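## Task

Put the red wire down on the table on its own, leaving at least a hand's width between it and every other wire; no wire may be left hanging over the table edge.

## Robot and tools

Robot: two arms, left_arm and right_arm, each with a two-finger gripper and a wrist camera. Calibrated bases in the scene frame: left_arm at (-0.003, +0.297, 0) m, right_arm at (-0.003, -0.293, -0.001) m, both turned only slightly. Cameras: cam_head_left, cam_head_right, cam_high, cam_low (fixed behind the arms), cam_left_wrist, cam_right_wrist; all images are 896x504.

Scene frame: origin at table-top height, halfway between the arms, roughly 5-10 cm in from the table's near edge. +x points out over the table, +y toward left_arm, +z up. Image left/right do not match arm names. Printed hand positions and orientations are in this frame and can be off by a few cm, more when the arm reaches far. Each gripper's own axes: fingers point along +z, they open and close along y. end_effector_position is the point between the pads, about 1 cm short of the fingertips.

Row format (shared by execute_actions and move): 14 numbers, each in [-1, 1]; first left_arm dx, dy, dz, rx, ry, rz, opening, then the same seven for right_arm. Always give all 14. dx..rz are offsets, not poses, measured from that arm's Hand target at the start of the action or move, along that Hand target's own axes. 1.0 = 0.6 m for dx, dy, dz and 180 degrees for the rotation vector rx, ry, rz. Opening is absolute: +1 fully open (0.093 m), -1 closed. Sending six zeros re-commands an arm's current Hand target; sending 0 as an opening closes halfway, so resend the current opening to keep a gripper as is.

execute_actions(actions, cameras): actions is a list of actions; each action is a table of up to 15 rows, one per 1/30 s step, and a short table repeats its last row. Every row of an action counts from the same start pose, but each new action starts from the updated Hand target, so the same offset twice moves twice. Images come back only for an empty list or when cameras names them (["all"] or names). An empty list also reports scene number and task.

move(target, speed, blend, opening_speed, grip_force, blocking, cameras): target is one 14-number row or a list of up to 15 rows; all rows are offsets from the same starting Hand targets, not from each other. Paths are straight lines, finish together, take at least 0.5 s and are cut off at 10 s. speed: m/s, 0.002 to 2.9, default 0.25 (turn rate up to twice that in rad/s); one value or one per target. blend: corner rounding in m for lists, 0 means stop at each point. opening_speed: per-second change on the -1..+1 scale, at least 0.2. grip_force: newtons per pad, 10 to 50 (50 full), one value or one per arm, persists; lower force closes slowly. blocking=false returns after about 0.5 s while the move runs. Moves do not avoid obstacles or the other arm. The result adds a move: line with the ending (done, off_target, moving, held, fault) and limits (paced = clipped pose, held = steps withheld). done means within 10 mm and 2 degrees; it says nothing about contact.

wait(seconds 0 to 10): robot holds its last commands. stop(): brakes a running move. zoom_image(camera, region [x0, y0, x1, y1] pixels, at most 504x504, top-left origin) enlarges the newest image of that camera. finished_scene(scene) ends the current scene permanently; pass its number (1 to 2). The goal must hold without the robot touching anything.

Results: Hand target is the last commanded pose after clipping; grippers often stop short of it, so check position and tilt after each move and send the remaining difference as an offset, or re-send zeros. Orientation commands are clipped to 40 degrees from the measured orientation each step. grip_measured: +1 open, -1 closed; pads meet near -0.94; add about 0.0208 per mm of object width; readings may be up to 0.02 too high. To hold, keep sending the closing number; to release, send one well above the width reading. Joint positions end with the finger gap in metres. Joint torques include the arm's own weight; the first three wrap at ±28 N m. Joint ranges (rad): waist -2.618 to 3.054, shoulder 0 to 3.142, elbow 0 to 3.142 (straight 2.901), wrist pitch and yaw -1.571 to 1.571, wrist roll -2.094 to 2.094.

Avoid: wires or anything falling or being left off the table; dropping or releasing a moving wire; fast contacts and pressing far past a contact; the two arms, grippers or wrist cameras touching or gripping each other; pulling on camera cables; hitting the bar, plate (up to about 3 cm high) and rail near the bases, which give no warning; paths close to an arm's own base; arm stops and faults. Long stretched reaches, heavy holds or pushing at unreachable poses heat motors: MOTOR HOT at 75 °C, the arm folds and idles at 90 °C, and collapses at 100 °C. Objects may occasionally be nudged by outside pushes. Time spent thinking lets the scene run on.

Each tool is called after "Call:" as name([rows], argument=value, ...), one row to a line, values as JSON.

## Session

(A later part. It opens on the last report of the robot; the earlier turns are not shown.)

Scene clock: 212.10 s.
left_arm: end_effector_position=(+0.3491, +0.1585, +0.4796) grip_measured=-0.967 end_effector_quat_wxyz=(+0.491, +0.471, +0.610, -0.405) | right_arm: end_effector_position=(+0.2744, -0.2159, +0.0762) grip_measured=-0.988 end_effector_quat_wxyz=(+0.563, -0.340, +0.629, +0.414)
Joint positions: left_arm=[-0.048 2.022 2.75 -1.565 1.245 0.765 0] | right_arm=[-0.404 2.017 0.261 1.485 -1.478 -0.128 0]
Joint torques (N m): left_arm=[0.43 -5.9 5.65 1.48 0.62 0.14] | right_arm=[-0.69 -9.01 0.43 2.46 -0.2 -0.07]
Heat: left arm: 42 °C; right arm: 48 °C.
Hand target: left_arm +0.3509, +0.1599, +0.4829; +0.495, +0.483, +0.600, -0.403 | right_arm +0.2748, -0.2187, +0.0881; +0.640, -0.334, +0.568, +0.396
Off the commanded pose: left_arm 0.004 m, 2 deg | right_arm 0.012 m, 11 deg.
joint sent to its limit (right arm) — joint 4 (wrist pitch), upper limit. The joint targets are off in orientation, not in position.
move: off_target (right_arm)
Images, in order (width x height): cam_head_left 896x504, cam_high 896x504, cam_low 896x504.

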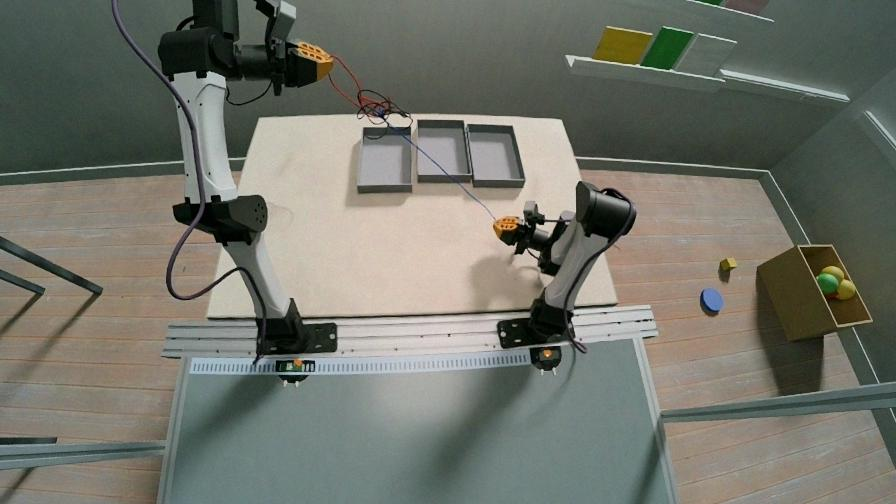

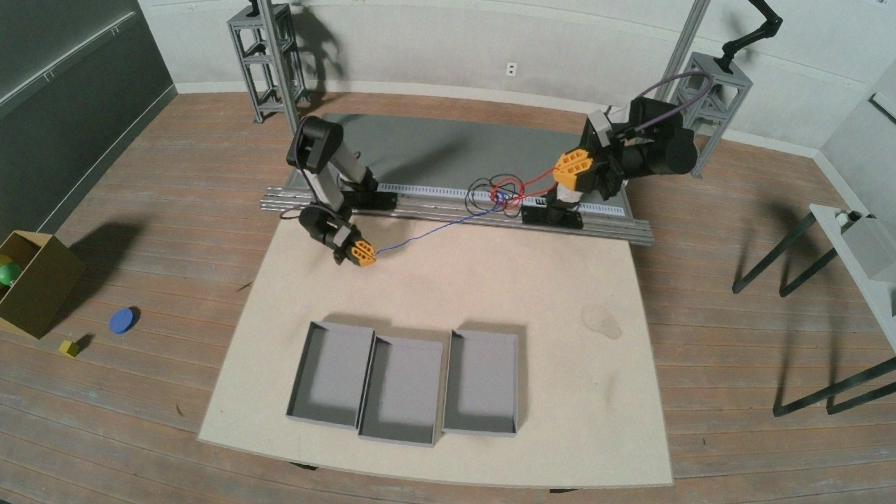

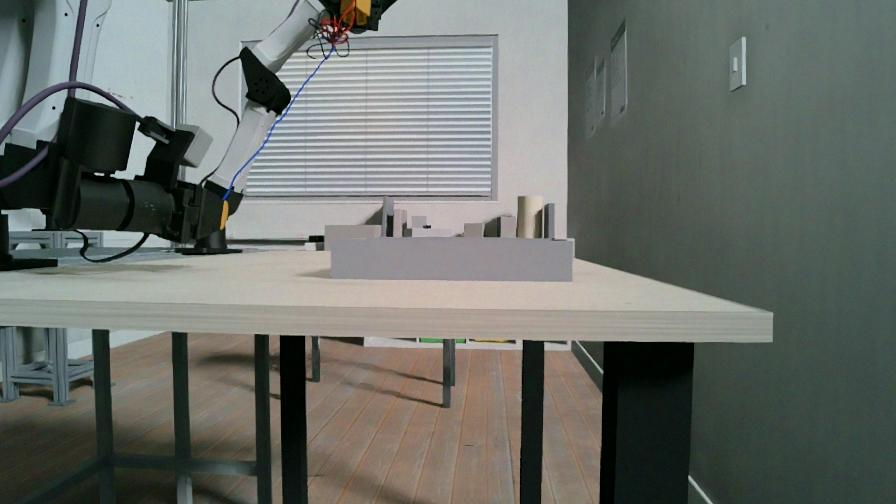

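Call:
move(target=[0.0,0,-0.09,0,0,0,-1,0,0,-0.06,0,0,0,-1], speed=0.04, cameras=["cam_low","cam_high","cam_head_left","cam_left_wrist"])

Call:
zoom_image(camera="cam_low", region=[280, 0, 400, 80])

Call:
zoom_image(camera="cam_high", region=[450, 130, 610, 250])

Call:
zoom_image(camera="cam_head_left", region=[290, 30, 510, 240])

Scene clock: 219.53 s.
left_arm: end_effector_position=(+0.3555, +0.2092, +0.4749) grip_measured=-0.967 end_effector_quat_wxyz=(+0.513, +0.429, +0.620, -0.410) | right_arm: end_effector_position=(+0.2585, -0.2468, +0.0794) grip_measured=-0.988 end_effector_quat_wxyz=(+0.598, -0.334, +0.622, +0.378)
Joint positions: left_arm=[0.105 1.983 2.64 -1.601 1.34 0.852 0] | right_arm=[-0.566 1.997 0.209 1.477 -1.57 -0.237 0]
Joint torques (N m): left_arm=[0.87 -10.29 3.78 1.49 0.72 0.18] | right_arm=[-1.14 -8.14 0.66 1.67 -0.19 -0.06]
Heat: left arm: 41 °C; right arm: 49 °C.
Hand target: left_arm +0.3399, +0.2119, +0.4928; +0.495, +0.483, +0.600, -0.403 | right_arm +0.2582, -0.2503, +0.0833; +0.640, -0.334, +0.568, +0.396
Off the commanded pose: left_arm 0.024 m, 7 deg | right_arm 0.005 m, 8 deg.
joint read past its limit (left arm) — joint 4 (wrist pitch), lower limit.
joint read past its limit (right arm) — joint 5 (wrist yaw), lower limit.
joint sent to its limit (left arm) — joint 4 (wrist pitch), lower limit. The joint targets are off in orientation, not in position.
joint sent to its limit (right arm) — joint 5 (wrist yaw), lower limit. The joint targets are off in orientation, not in position.
move: off_target (left_arm, right_arm)
Images, in order (width x height): cam_head_left 896x504, cam_high 896x504, cam_low 896x504, cam_left_wrist 896x504.

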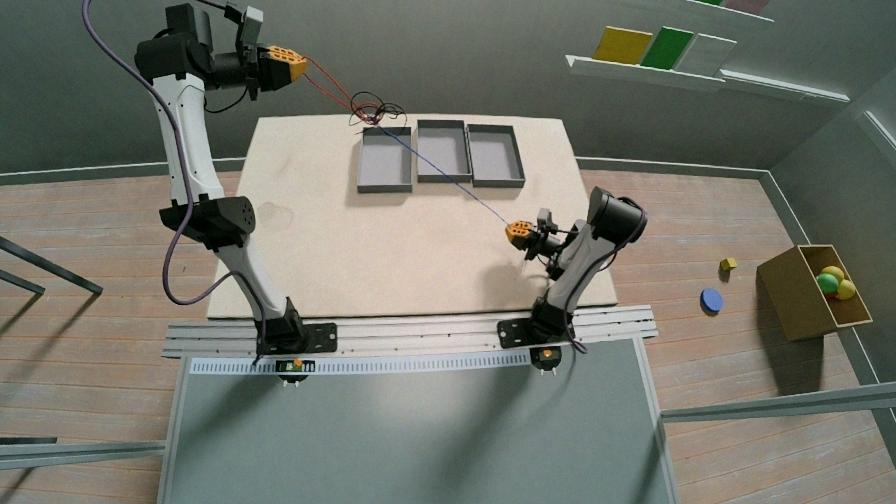

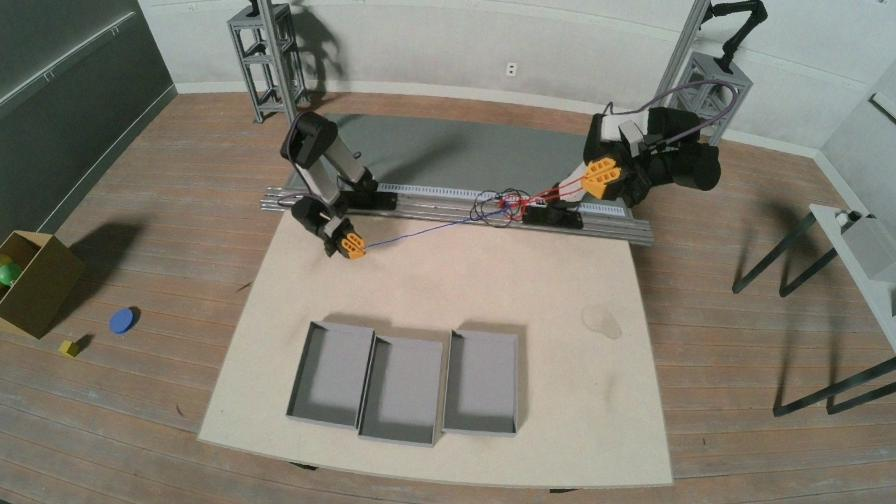

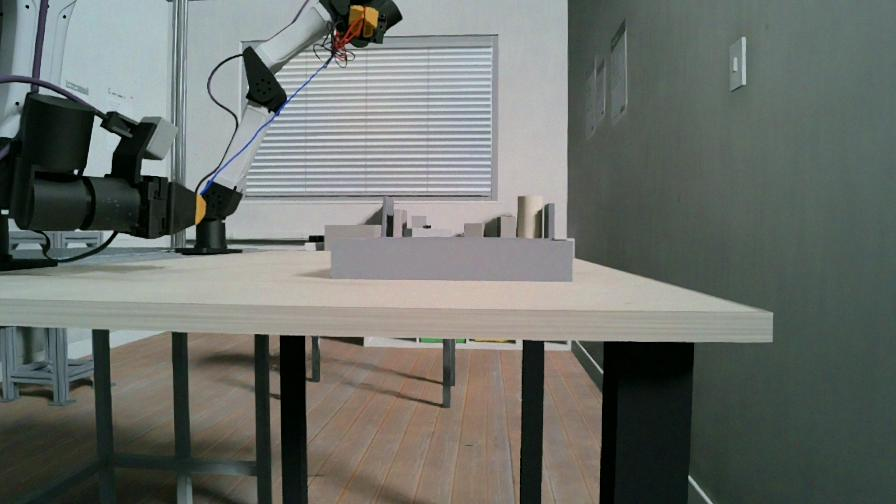

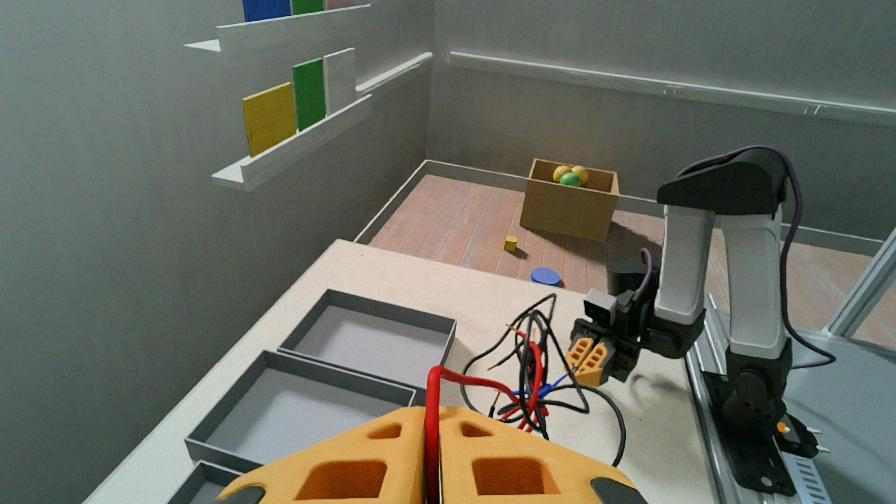

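Scaled by 4.200 from the camera's 896x504 image, which has a finer 1280x720 frame.

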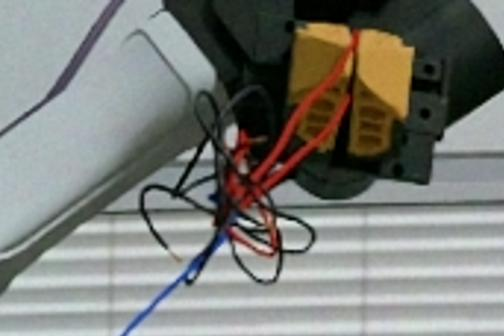

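Scaled by 3.150 from the camera's 896x504 image, which has a finer 1280x720 frame.

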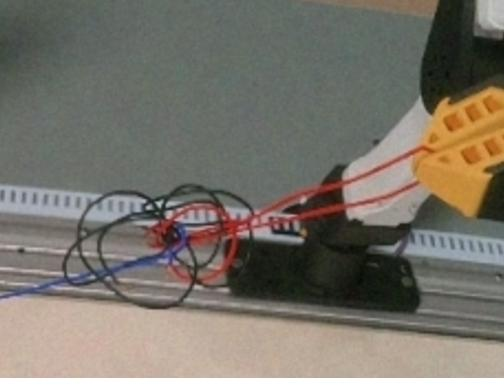

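Scaled by 2.291 from the camera's 896x504 image, which has a finer 1280x720 frame.

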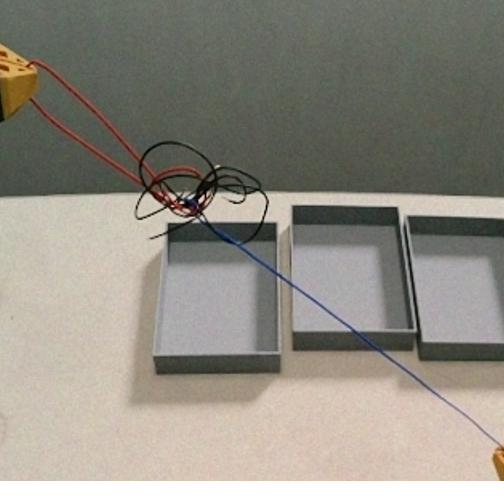

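Call:
move(target=[0,0,0,0,0,0,-1,-0.01,0.05,-0.082,0.0,0,0,-1], speed=0.04, cameras=["cam_low","cam_high","cam_head_left","cam_right_wrist"])

Call:
zoom_image(camera="cam_low", region=[280, 0, 400, 80])

Call:
zoom_image(camera="cam_high", region=[450, 130, 610, 250])

Call:
zoom_image(camera="cam_head_left", region=[290, 30, 400, 140])

Scene clock: 229.30 s.
left_arm: end_effector_position=(+0.3549, +0.2091, +0.4746) grip_measured=-0.967 end_effector_quat_wxyz=(+0.512, +0.428, +0.620, -0.412) | right_arm: end_effector_position=(+0.2255, -0.2742, +0.0802) grip_measured=-0.988 end_effector_quat_wxyz=(+0.640, -0.266, +0.654, +0.301)
Joint positions: left_arm=[0.105 1.983 2.64 -1.607 1.34 0.853 0] | right_arm=[-0.797 1.905 0.022 1.448 -1.57 -0.38 0]
Joint torques (N m): left_arm=[0.94 -10.3 3.79 1.56 0.71 0.16] | right_arm=[-1.54 -6.53 0.49 1.24 -0.3 -0.08]
Heat: left arm: 40 °C; right arm: 48 °C.
Hand target: left_arm +0.3399, +0.2119, +0.4928; +0.495, +0.483, +0.600, -0.403 | right_arm +0.2086, -0.2803, +0.0835; +0.640, -0.334, +0.568, +0.396
Off the commanded pose: left_arm 0.024 m, 7 deg | right_arm 0.018 m, 17 deg.
joint read past its limit (left arm) — joint 4 (wrist pitch), lower limit.
joint read past its limit (right arm) — joint 5 (wrist yaw), lower limit.
joint sent to its limit (left arm) — joint 4 (wrist pitch), lower limit. The joint targets are off in orientation, not in position.
joint sent to its limit (right arm) — joint 5 (wrist yaw), lower limit. The joint targets are off in position and orientation.
move: off_target (left_arm, right_arm)
Images, in order (width x height): cam_head_left 896x504, cam_high 896x504, cam_low 896x504, cam_right_wrist 896x504.

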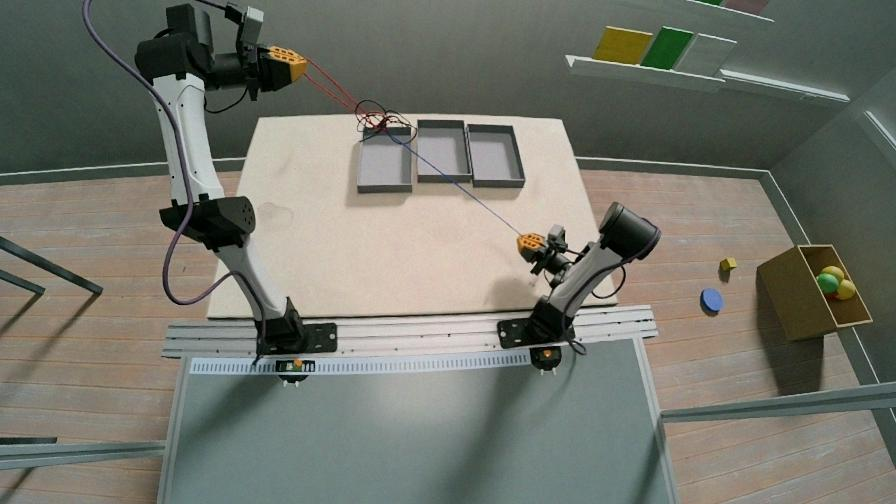

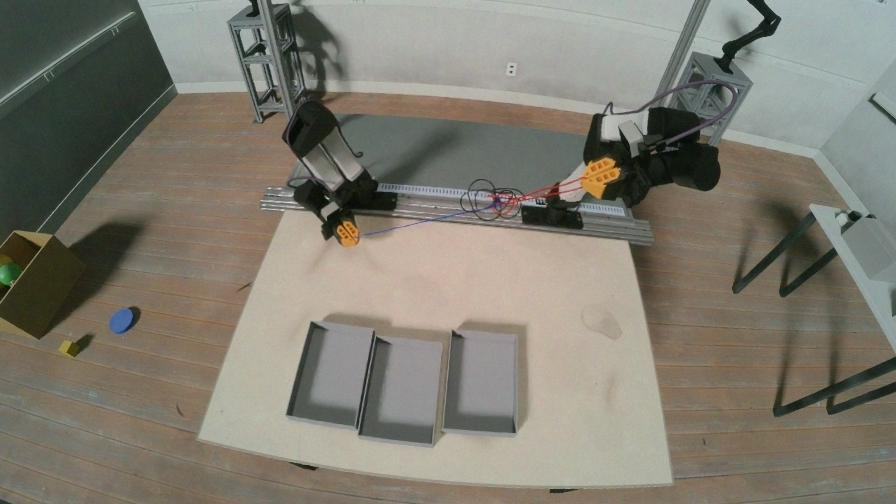

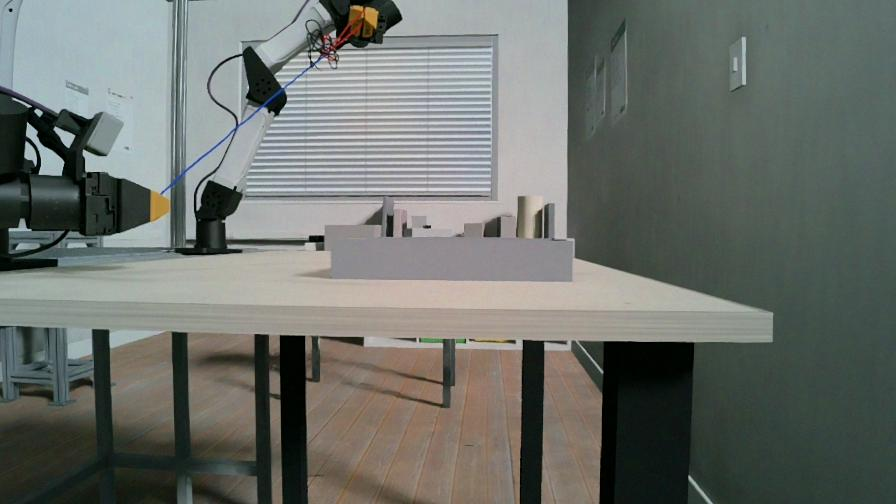

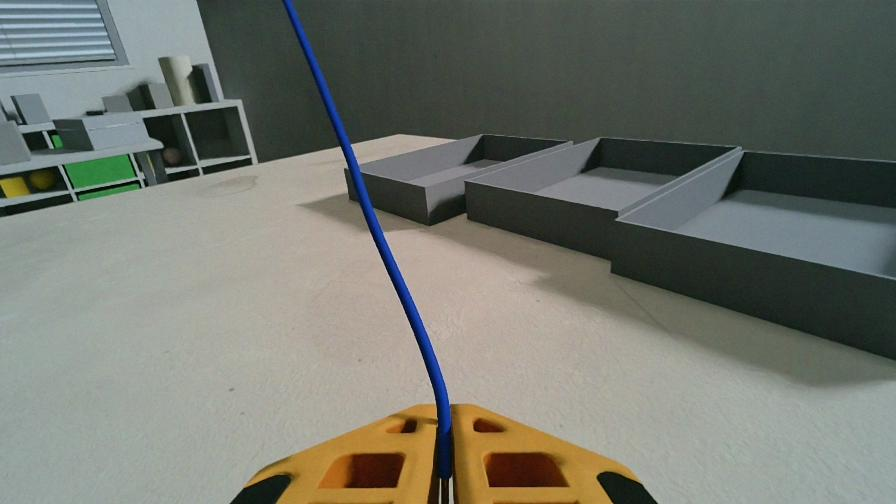

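Scaled by 4.200 from the camera's 896x504 image, which has a finer 1280x720 frame.

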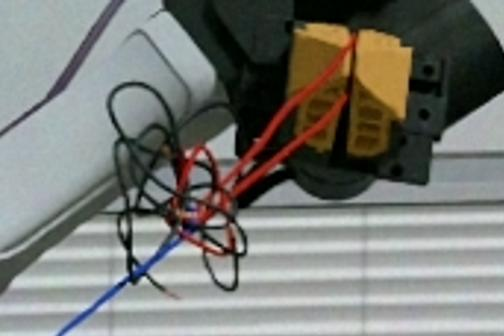

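Scaled by 3.150 from the camera's 896x504 image, which has a finer 1280x720 frame.

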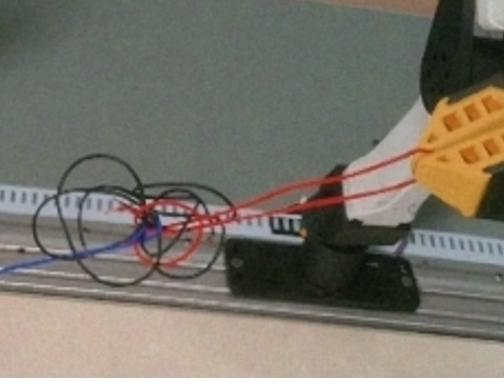

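Scaled by 4.582 from the camera's 896x504 image, which has a finer 1280x720 frame.

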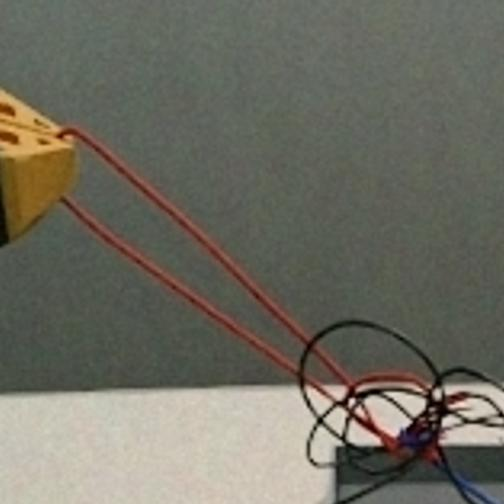

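Call:
move(target=[0.053,0.247,-0.11,-0.218,0,-0.042,-1,0,0,0,0.0,0,0,-1], speed=0.05, cameras=["cam_low","cam_high","cam_head_left","cam_left_wrist"])

Call:
zoom_image(camera="cam_high", region=[450, 130, 610, 250])

Call:
zoom_image(camera="cam_head_left", region=[250, 30, 400, 180])

Scene clock: 242.93 s.
left_arm: end_effector_position=(+0.4562, +0.2959, +0.4587) grip_measured=-0.967 end_effector_quat_wxyz=(+0.570, +0.255, +0.740, -0.247) | right_arm: end_effector_position=(+0.2119, -0.2765, +0.0834) grip_measured=-0.988 end_effector_quat_wxyz=(+0.651, -0.240, +0.664, +0.279)
Joint positions: left_arm=[0.197 1.885 2.341 -0.929 0.926 0.329 0] | right_arm=[-0.873 1.519 0.022 0.678 -1.571 -0.76 0]
Joint torques (N m): left_arm=[1.37 -6.27 7.58 2.85 -0.17 -0.17] | right_arm=[-1.35 -4.12 2.44 1.08 -0.48 -0.02]
Motor temperatures (°C): left_arm=[26 42 39 38 28 25 27] | right_arm=[27 47 34 40 27 24 30]
Heat: left arm: 42 °C; right arm: 47 °C.
Hand target: left_arm +0.4698, +0.3119, +0.4731; +0.601, +0.249, +0.730, -0.209 | right_arm +0.2086, -0.2803, +0.0835; +0.640, -0.334, +0.568, +0.396
Off the commanded pose: left_arm 0.026 m, 6 deg | right_arm 0.005 m, 20 deg.
joint read past its limit (right arm) — joint 5 (wrist yaw), lower limit.
joint sent to its limit (right arm) — joint 5 (wrist yaw), lower limit. The joint targets are off in orientation, not in position.
move: off_target (left_arm, right_arm)
Images, in order (width x height): cam_head_left 896x504, cam_high 896x504, cam_low 896x504, cam_left_wrist 896x504.

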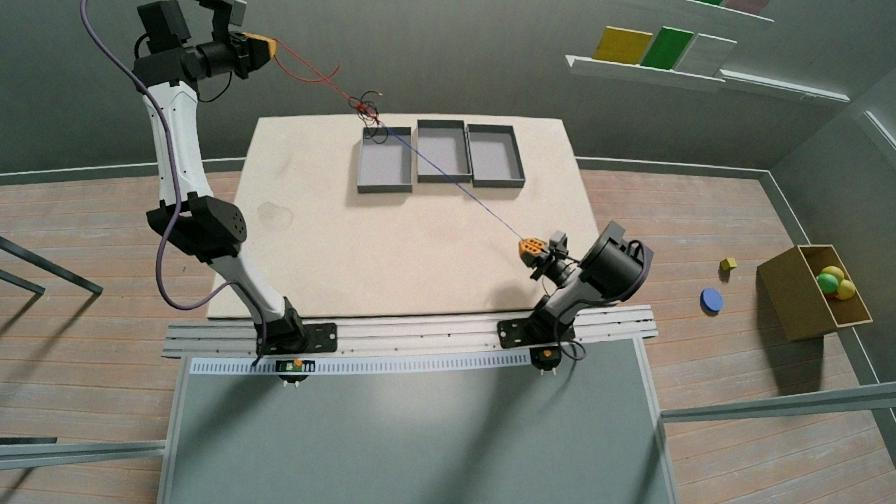

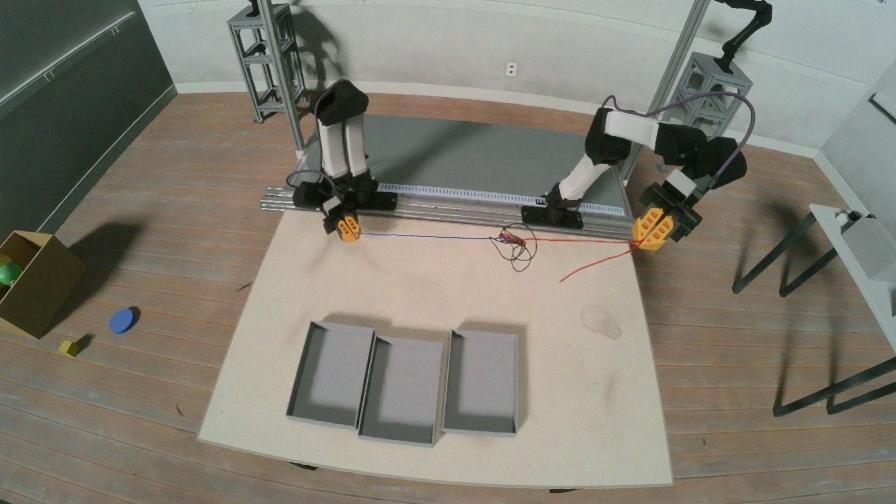

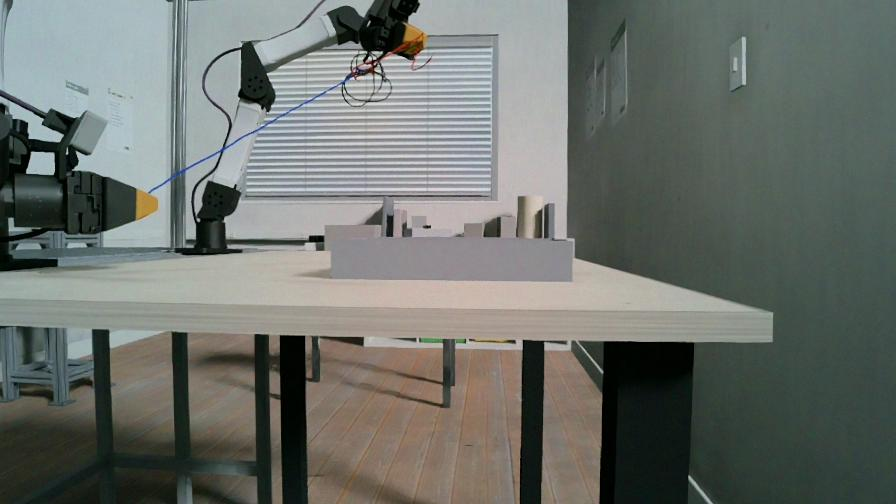

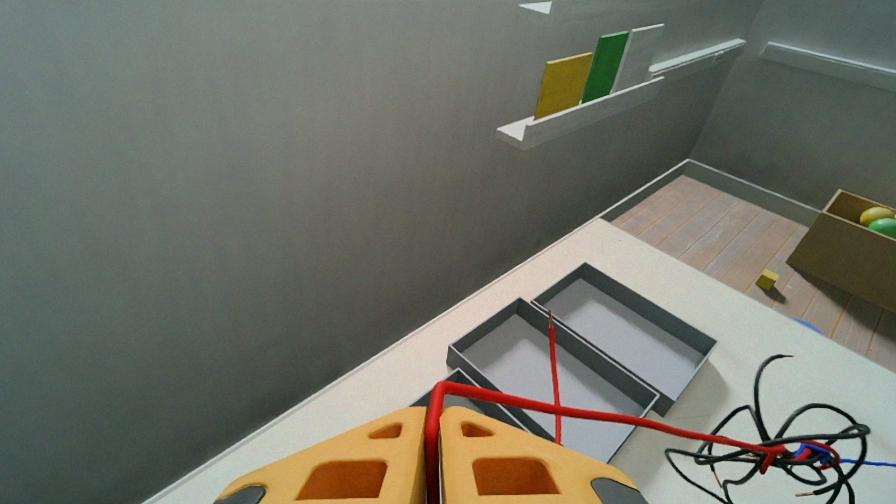

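Scaled by 3.150 from the camera's 896x504 image, which has a finer 1280x720 frame.

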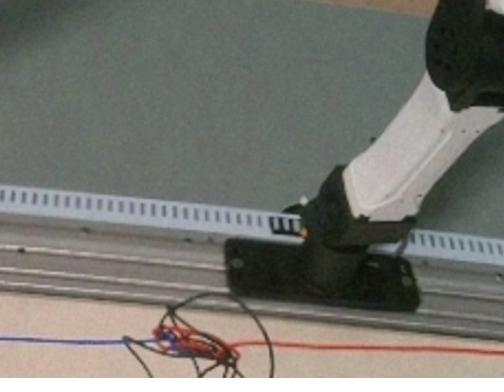

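Scaled by 3.360 from the camera's 896x504 image, which has a finer 1280x720 frame.

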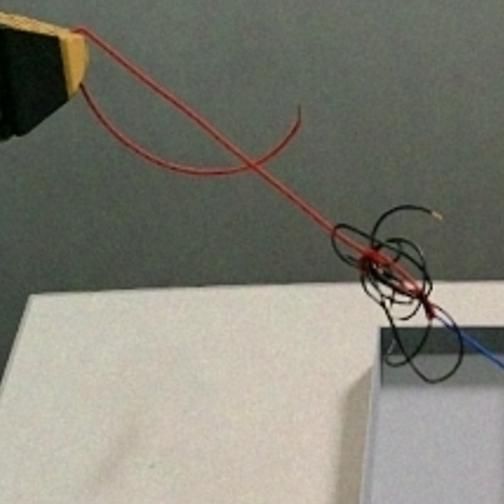

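Call:
move(target=[0.047,0.127,-0.156,-0.164,0,-0.032,-1,0,0,0,0.0,0,0,-1], speed=0.05, cameras=["cam_low","cam_high","cam_head_left"])

Call:
zoom_image(camera="cam_high", region=[450, 180, 690, 340])

Call:
zoom_image(camera="cam_head_left", region=[230, 0, 430, 180])

Scene clock: 254.70 s.
left_arm: end_effector_position=(+0.4507, +0.4330, +0.4409) grip_measured=-0.967 end_effector_quat_wxyz=(+0.612, +0.050, +0.787, -0.059) | right_arm: end_effector_position=(+0.2104, -0.2780, +0.0831) grip_measured=-0.988 end_effector_quat_wxyz=(+0.652, -0.231, +0.667, +0.277)
Joint positions: left_arm=[0.384 1.678 1.977 -0.627 0.554 0.187 0] | right_arm=[-0.889 1.496 0.022 0.618 -1.571 -0.785 0]
Joint torques (N m): left_arm=[0.17 -9.54 5.42 2.54 0.07 -0.12] | right_arm=[-0.34 -4.05 2.69 1.05 -0.5 -0.09]
Heat: left arm: 44 °C; right arm: 45 °C.
Hand target: left_arm +0.4400, +0.4318, +0.4627; +0.633, +0.051, +0.771, -0.046 | right_arm +0.2086, -0.2803, +0.0835; +0.640, -0.334, +0.568, +0.396
Off the commanded pose: left_arm 0.024 m, 3 deg | right_arm 0.003 m, 21 deg.
joint read past its limit (right arm) — joint 5 (wrist yaw), lower limit.
joint sent to its limit (right arm) — joint 5 (wrist yaw), lower limit. The joint targets are off in orientation, not in position.
move: off_target (left_arm, right_arm)
Images, in order (width x height): cam_head_left 896x504, cam_high 896x504, cam_low 896x504.

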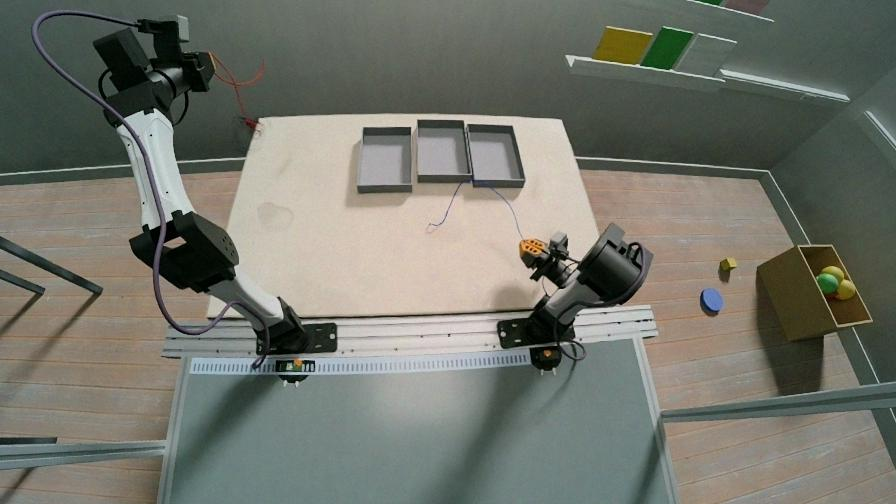

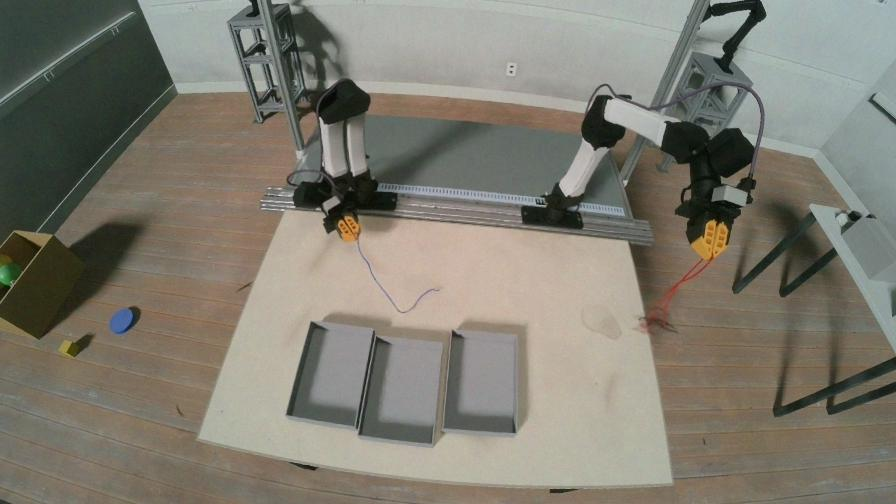

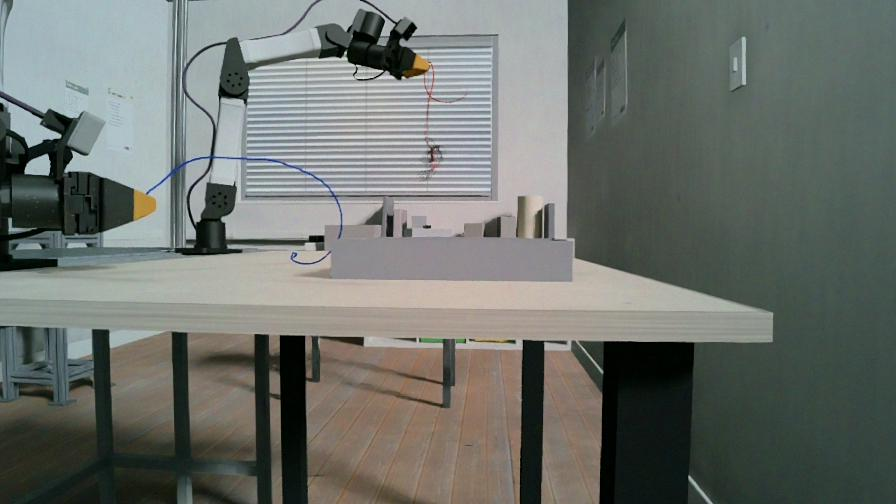

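Scaled by 2.100 from the camera's 896x504 image, which has a finer 1280x720 frame.

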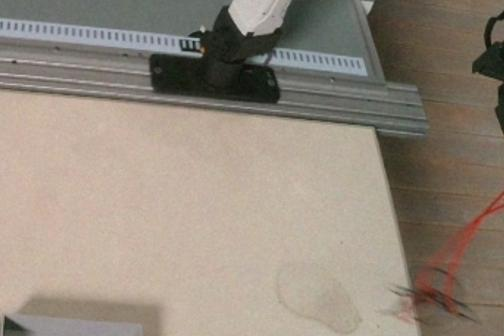

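Scaled by 2.520 from the camera's 896x504 image, which has a finer 1280x720 frame.

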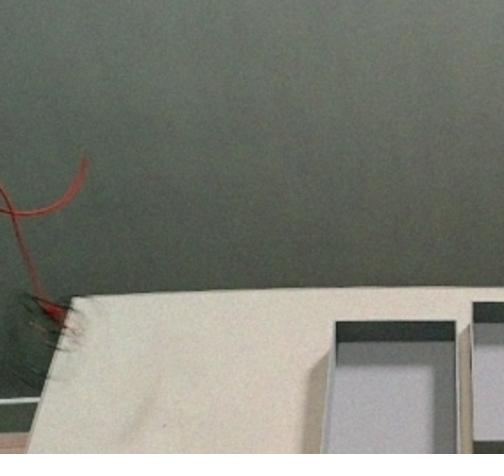

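Call:
move(target=[0.019,-0.337,0.013,0.218,0.001,0.042,-1,0,0,0,0.0,0,0,-1], speed=0.15, cameras=["cam_low","cam_high","cam_head_left","cam_left_wrist"])

Call:
zoom_image(camera="cam_high", region=[330, 130, 690, 340])

Call:
zoom_image(camera="cam_low", region=[280, 0, 480, 200])

Scene clock: 262.73 s.
left_arm: end_effector_position=(+0.4189, +0.2361, +0.4433) grip_measured=-0.967 end_effector_quat_wxyz=(+0.573, +0.295, +0.718, -0.262) | right_arm: end_effector_position=(+0.2104, -0.2780, +0.0831) grip_measured=-0.988 end_effector_quat_wxyz=(+0.652, -0.231, +0.667, +0.277)
Joint positions: left_arm=[0.07 1.632 1.911 -0.693 0.889 0.305 0] | right_arm=[-0.889 1.496 0.022 0.618 -1.571 -0.785 0]
Joint torques (N m): left_arm=[-0.88 -5.48 7.66 2.01 0.33 0.13] | right_arm=[-0.62 -4.33 2.51 1.09 -0.44 -0.11]
Heat: left arm: 45 °C; right arm: 44 °C.
Hand target: left_arm +0.4177, +0.2308, +0.4513; +0.580, +0.310, +0.707, -0.261 | right_arm +0.2086, -0.2803, +0.0835; +0.640, -0.334, +0.568, +0.396
Off the commanded pose: left_arm 0.010 m, 2 deg | right_arm 0.003 m, 21 deg.
joint read past its limit (right arm) — joint 5 (wrist yaw), lower limit.
joint sent to its limit (right arm) — joint 5 (wrist yaw), lower limit. The joint targets are off in orientation, not in position.
move: off_target (right_arm)
Images, in order (width x height): cam_head_left 896x504, cam_high 896x504, cam_low 896x504, cam_left_wrist 896x504.

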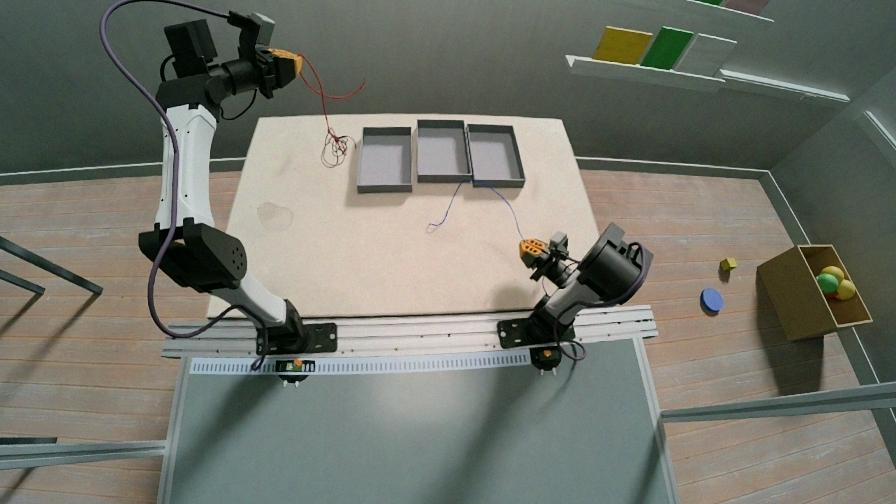

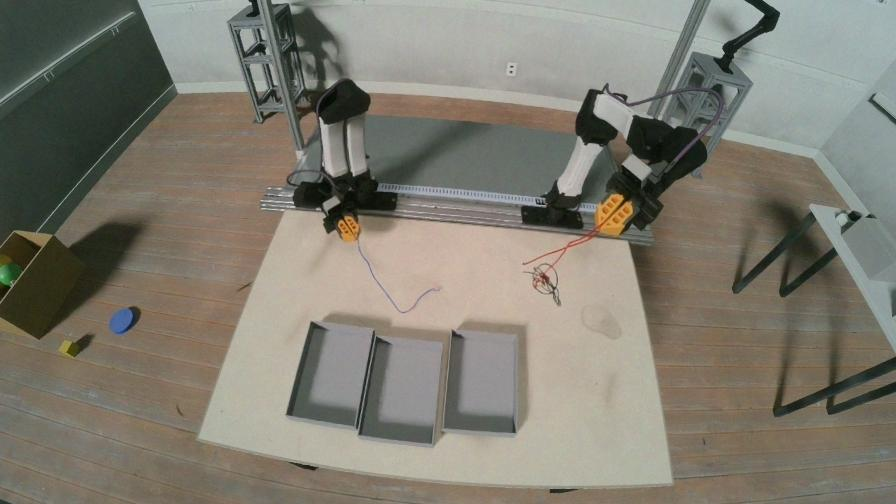

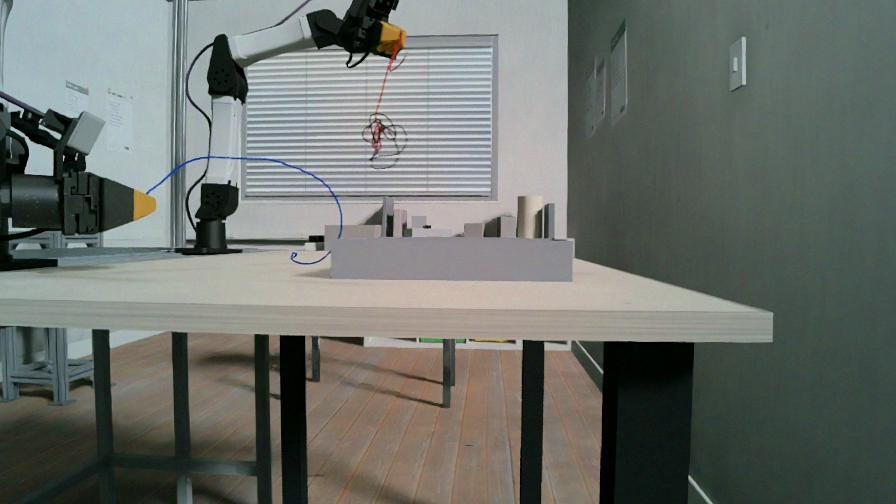

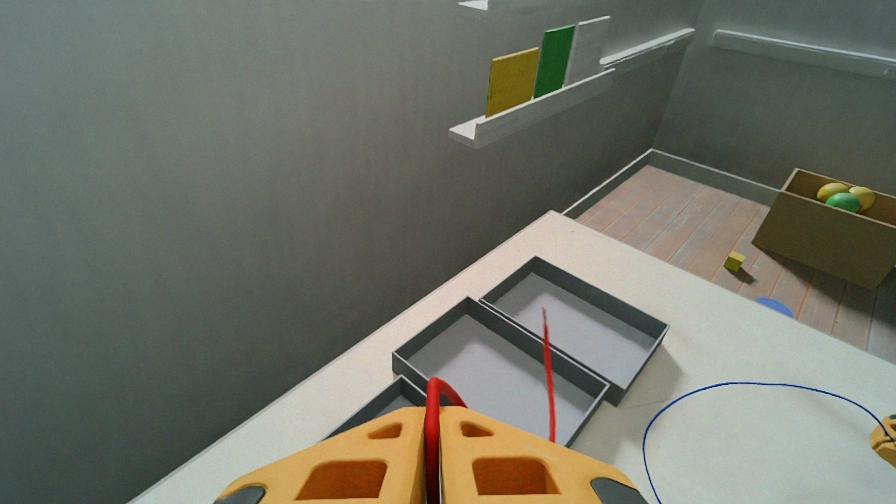

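Scaled by 1.400 from the camera's 896x504 image, which has a finer 1280x720 frame.

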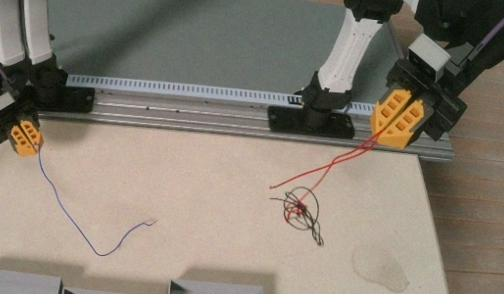

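Scaled by 2.520 from the camera's 896x504 image, which has a finer 1280x720 frame.

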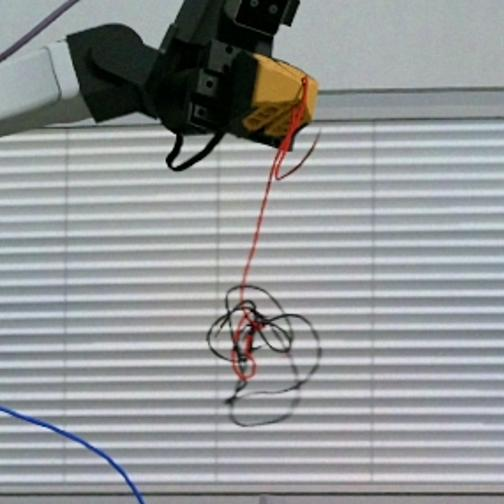

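Call:
move([
  [0,0,0,0,0,0,-1,0.066,0,-0.01,0,0,0,-1],
  [0,0,0,0,0,0,-1,0.066,0,-0.01,0,0,0,-0.4],
], speed=0.08, cameras=["cam_right_wrist","cam_low"])

Scene clock: 279.53 s.
left_arm: end_effector_position=(+0.4187, +0.2360, +0.4432) grip_measured=-0.967 end_effector_quat_wxyz=(+0.573, +0.296, +0.718, -0.262) | right_arm: end_effector_position=(+0.2063, -0.2756, +0.0422) grip_measured=-0.401 end_effector_quat_wxyz=(+0.638, -0.197, +0.682, +0.298)
Joint positions: left_arm=[0.07 1.632 1.911 -0.694 0.89 0.306 0] | right_arm=[-0.902 1.902 0.044 0.716 -1.559 -0.986 0.026]
Joint torques (N m): left_arm=[-0.92 -5.42 7.68 2.02 0.33 0.14] | right_arm=[-0.4 -3.66 0.88 1.11 -0.72 -0.66]
Heat: left arm: 43 °C; right arm: 43 °C.
Hand target: left_arm +0.4176, +0.2307, +0.4514; +0.580, +0.311, +0.706, -0.261 | right_arm +0.2074, -0.2805, +0.0435; +0.640, -0.334, +0.568, +0.396
Off the commanded pose: left_arm 0.010 m, 2 deg | right_arm 0.005 m, 23 deg.
joint sent to its limit (right arm) — joint 5 (wrist yaw), lower limit. The joint targets are off in orientation, not in position.
move: off_target (right_arm); target 2's new opening was sent with right_arm's hand 0.005 m and 23 deg from that target
Images, in order (width x height): cam_low 896x504, cam_right_wrist 896x504.

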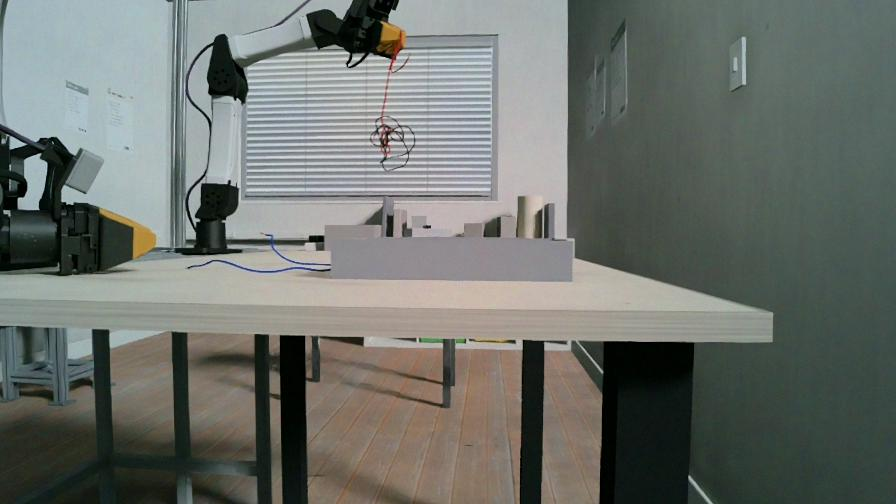

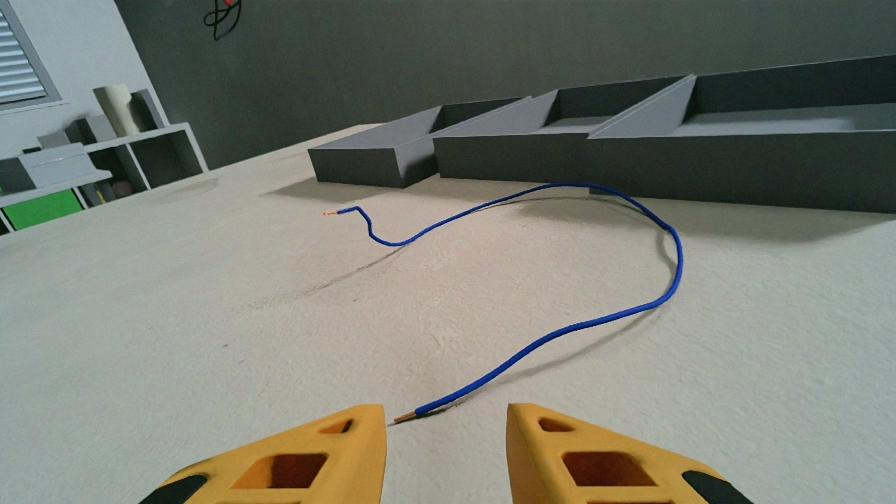

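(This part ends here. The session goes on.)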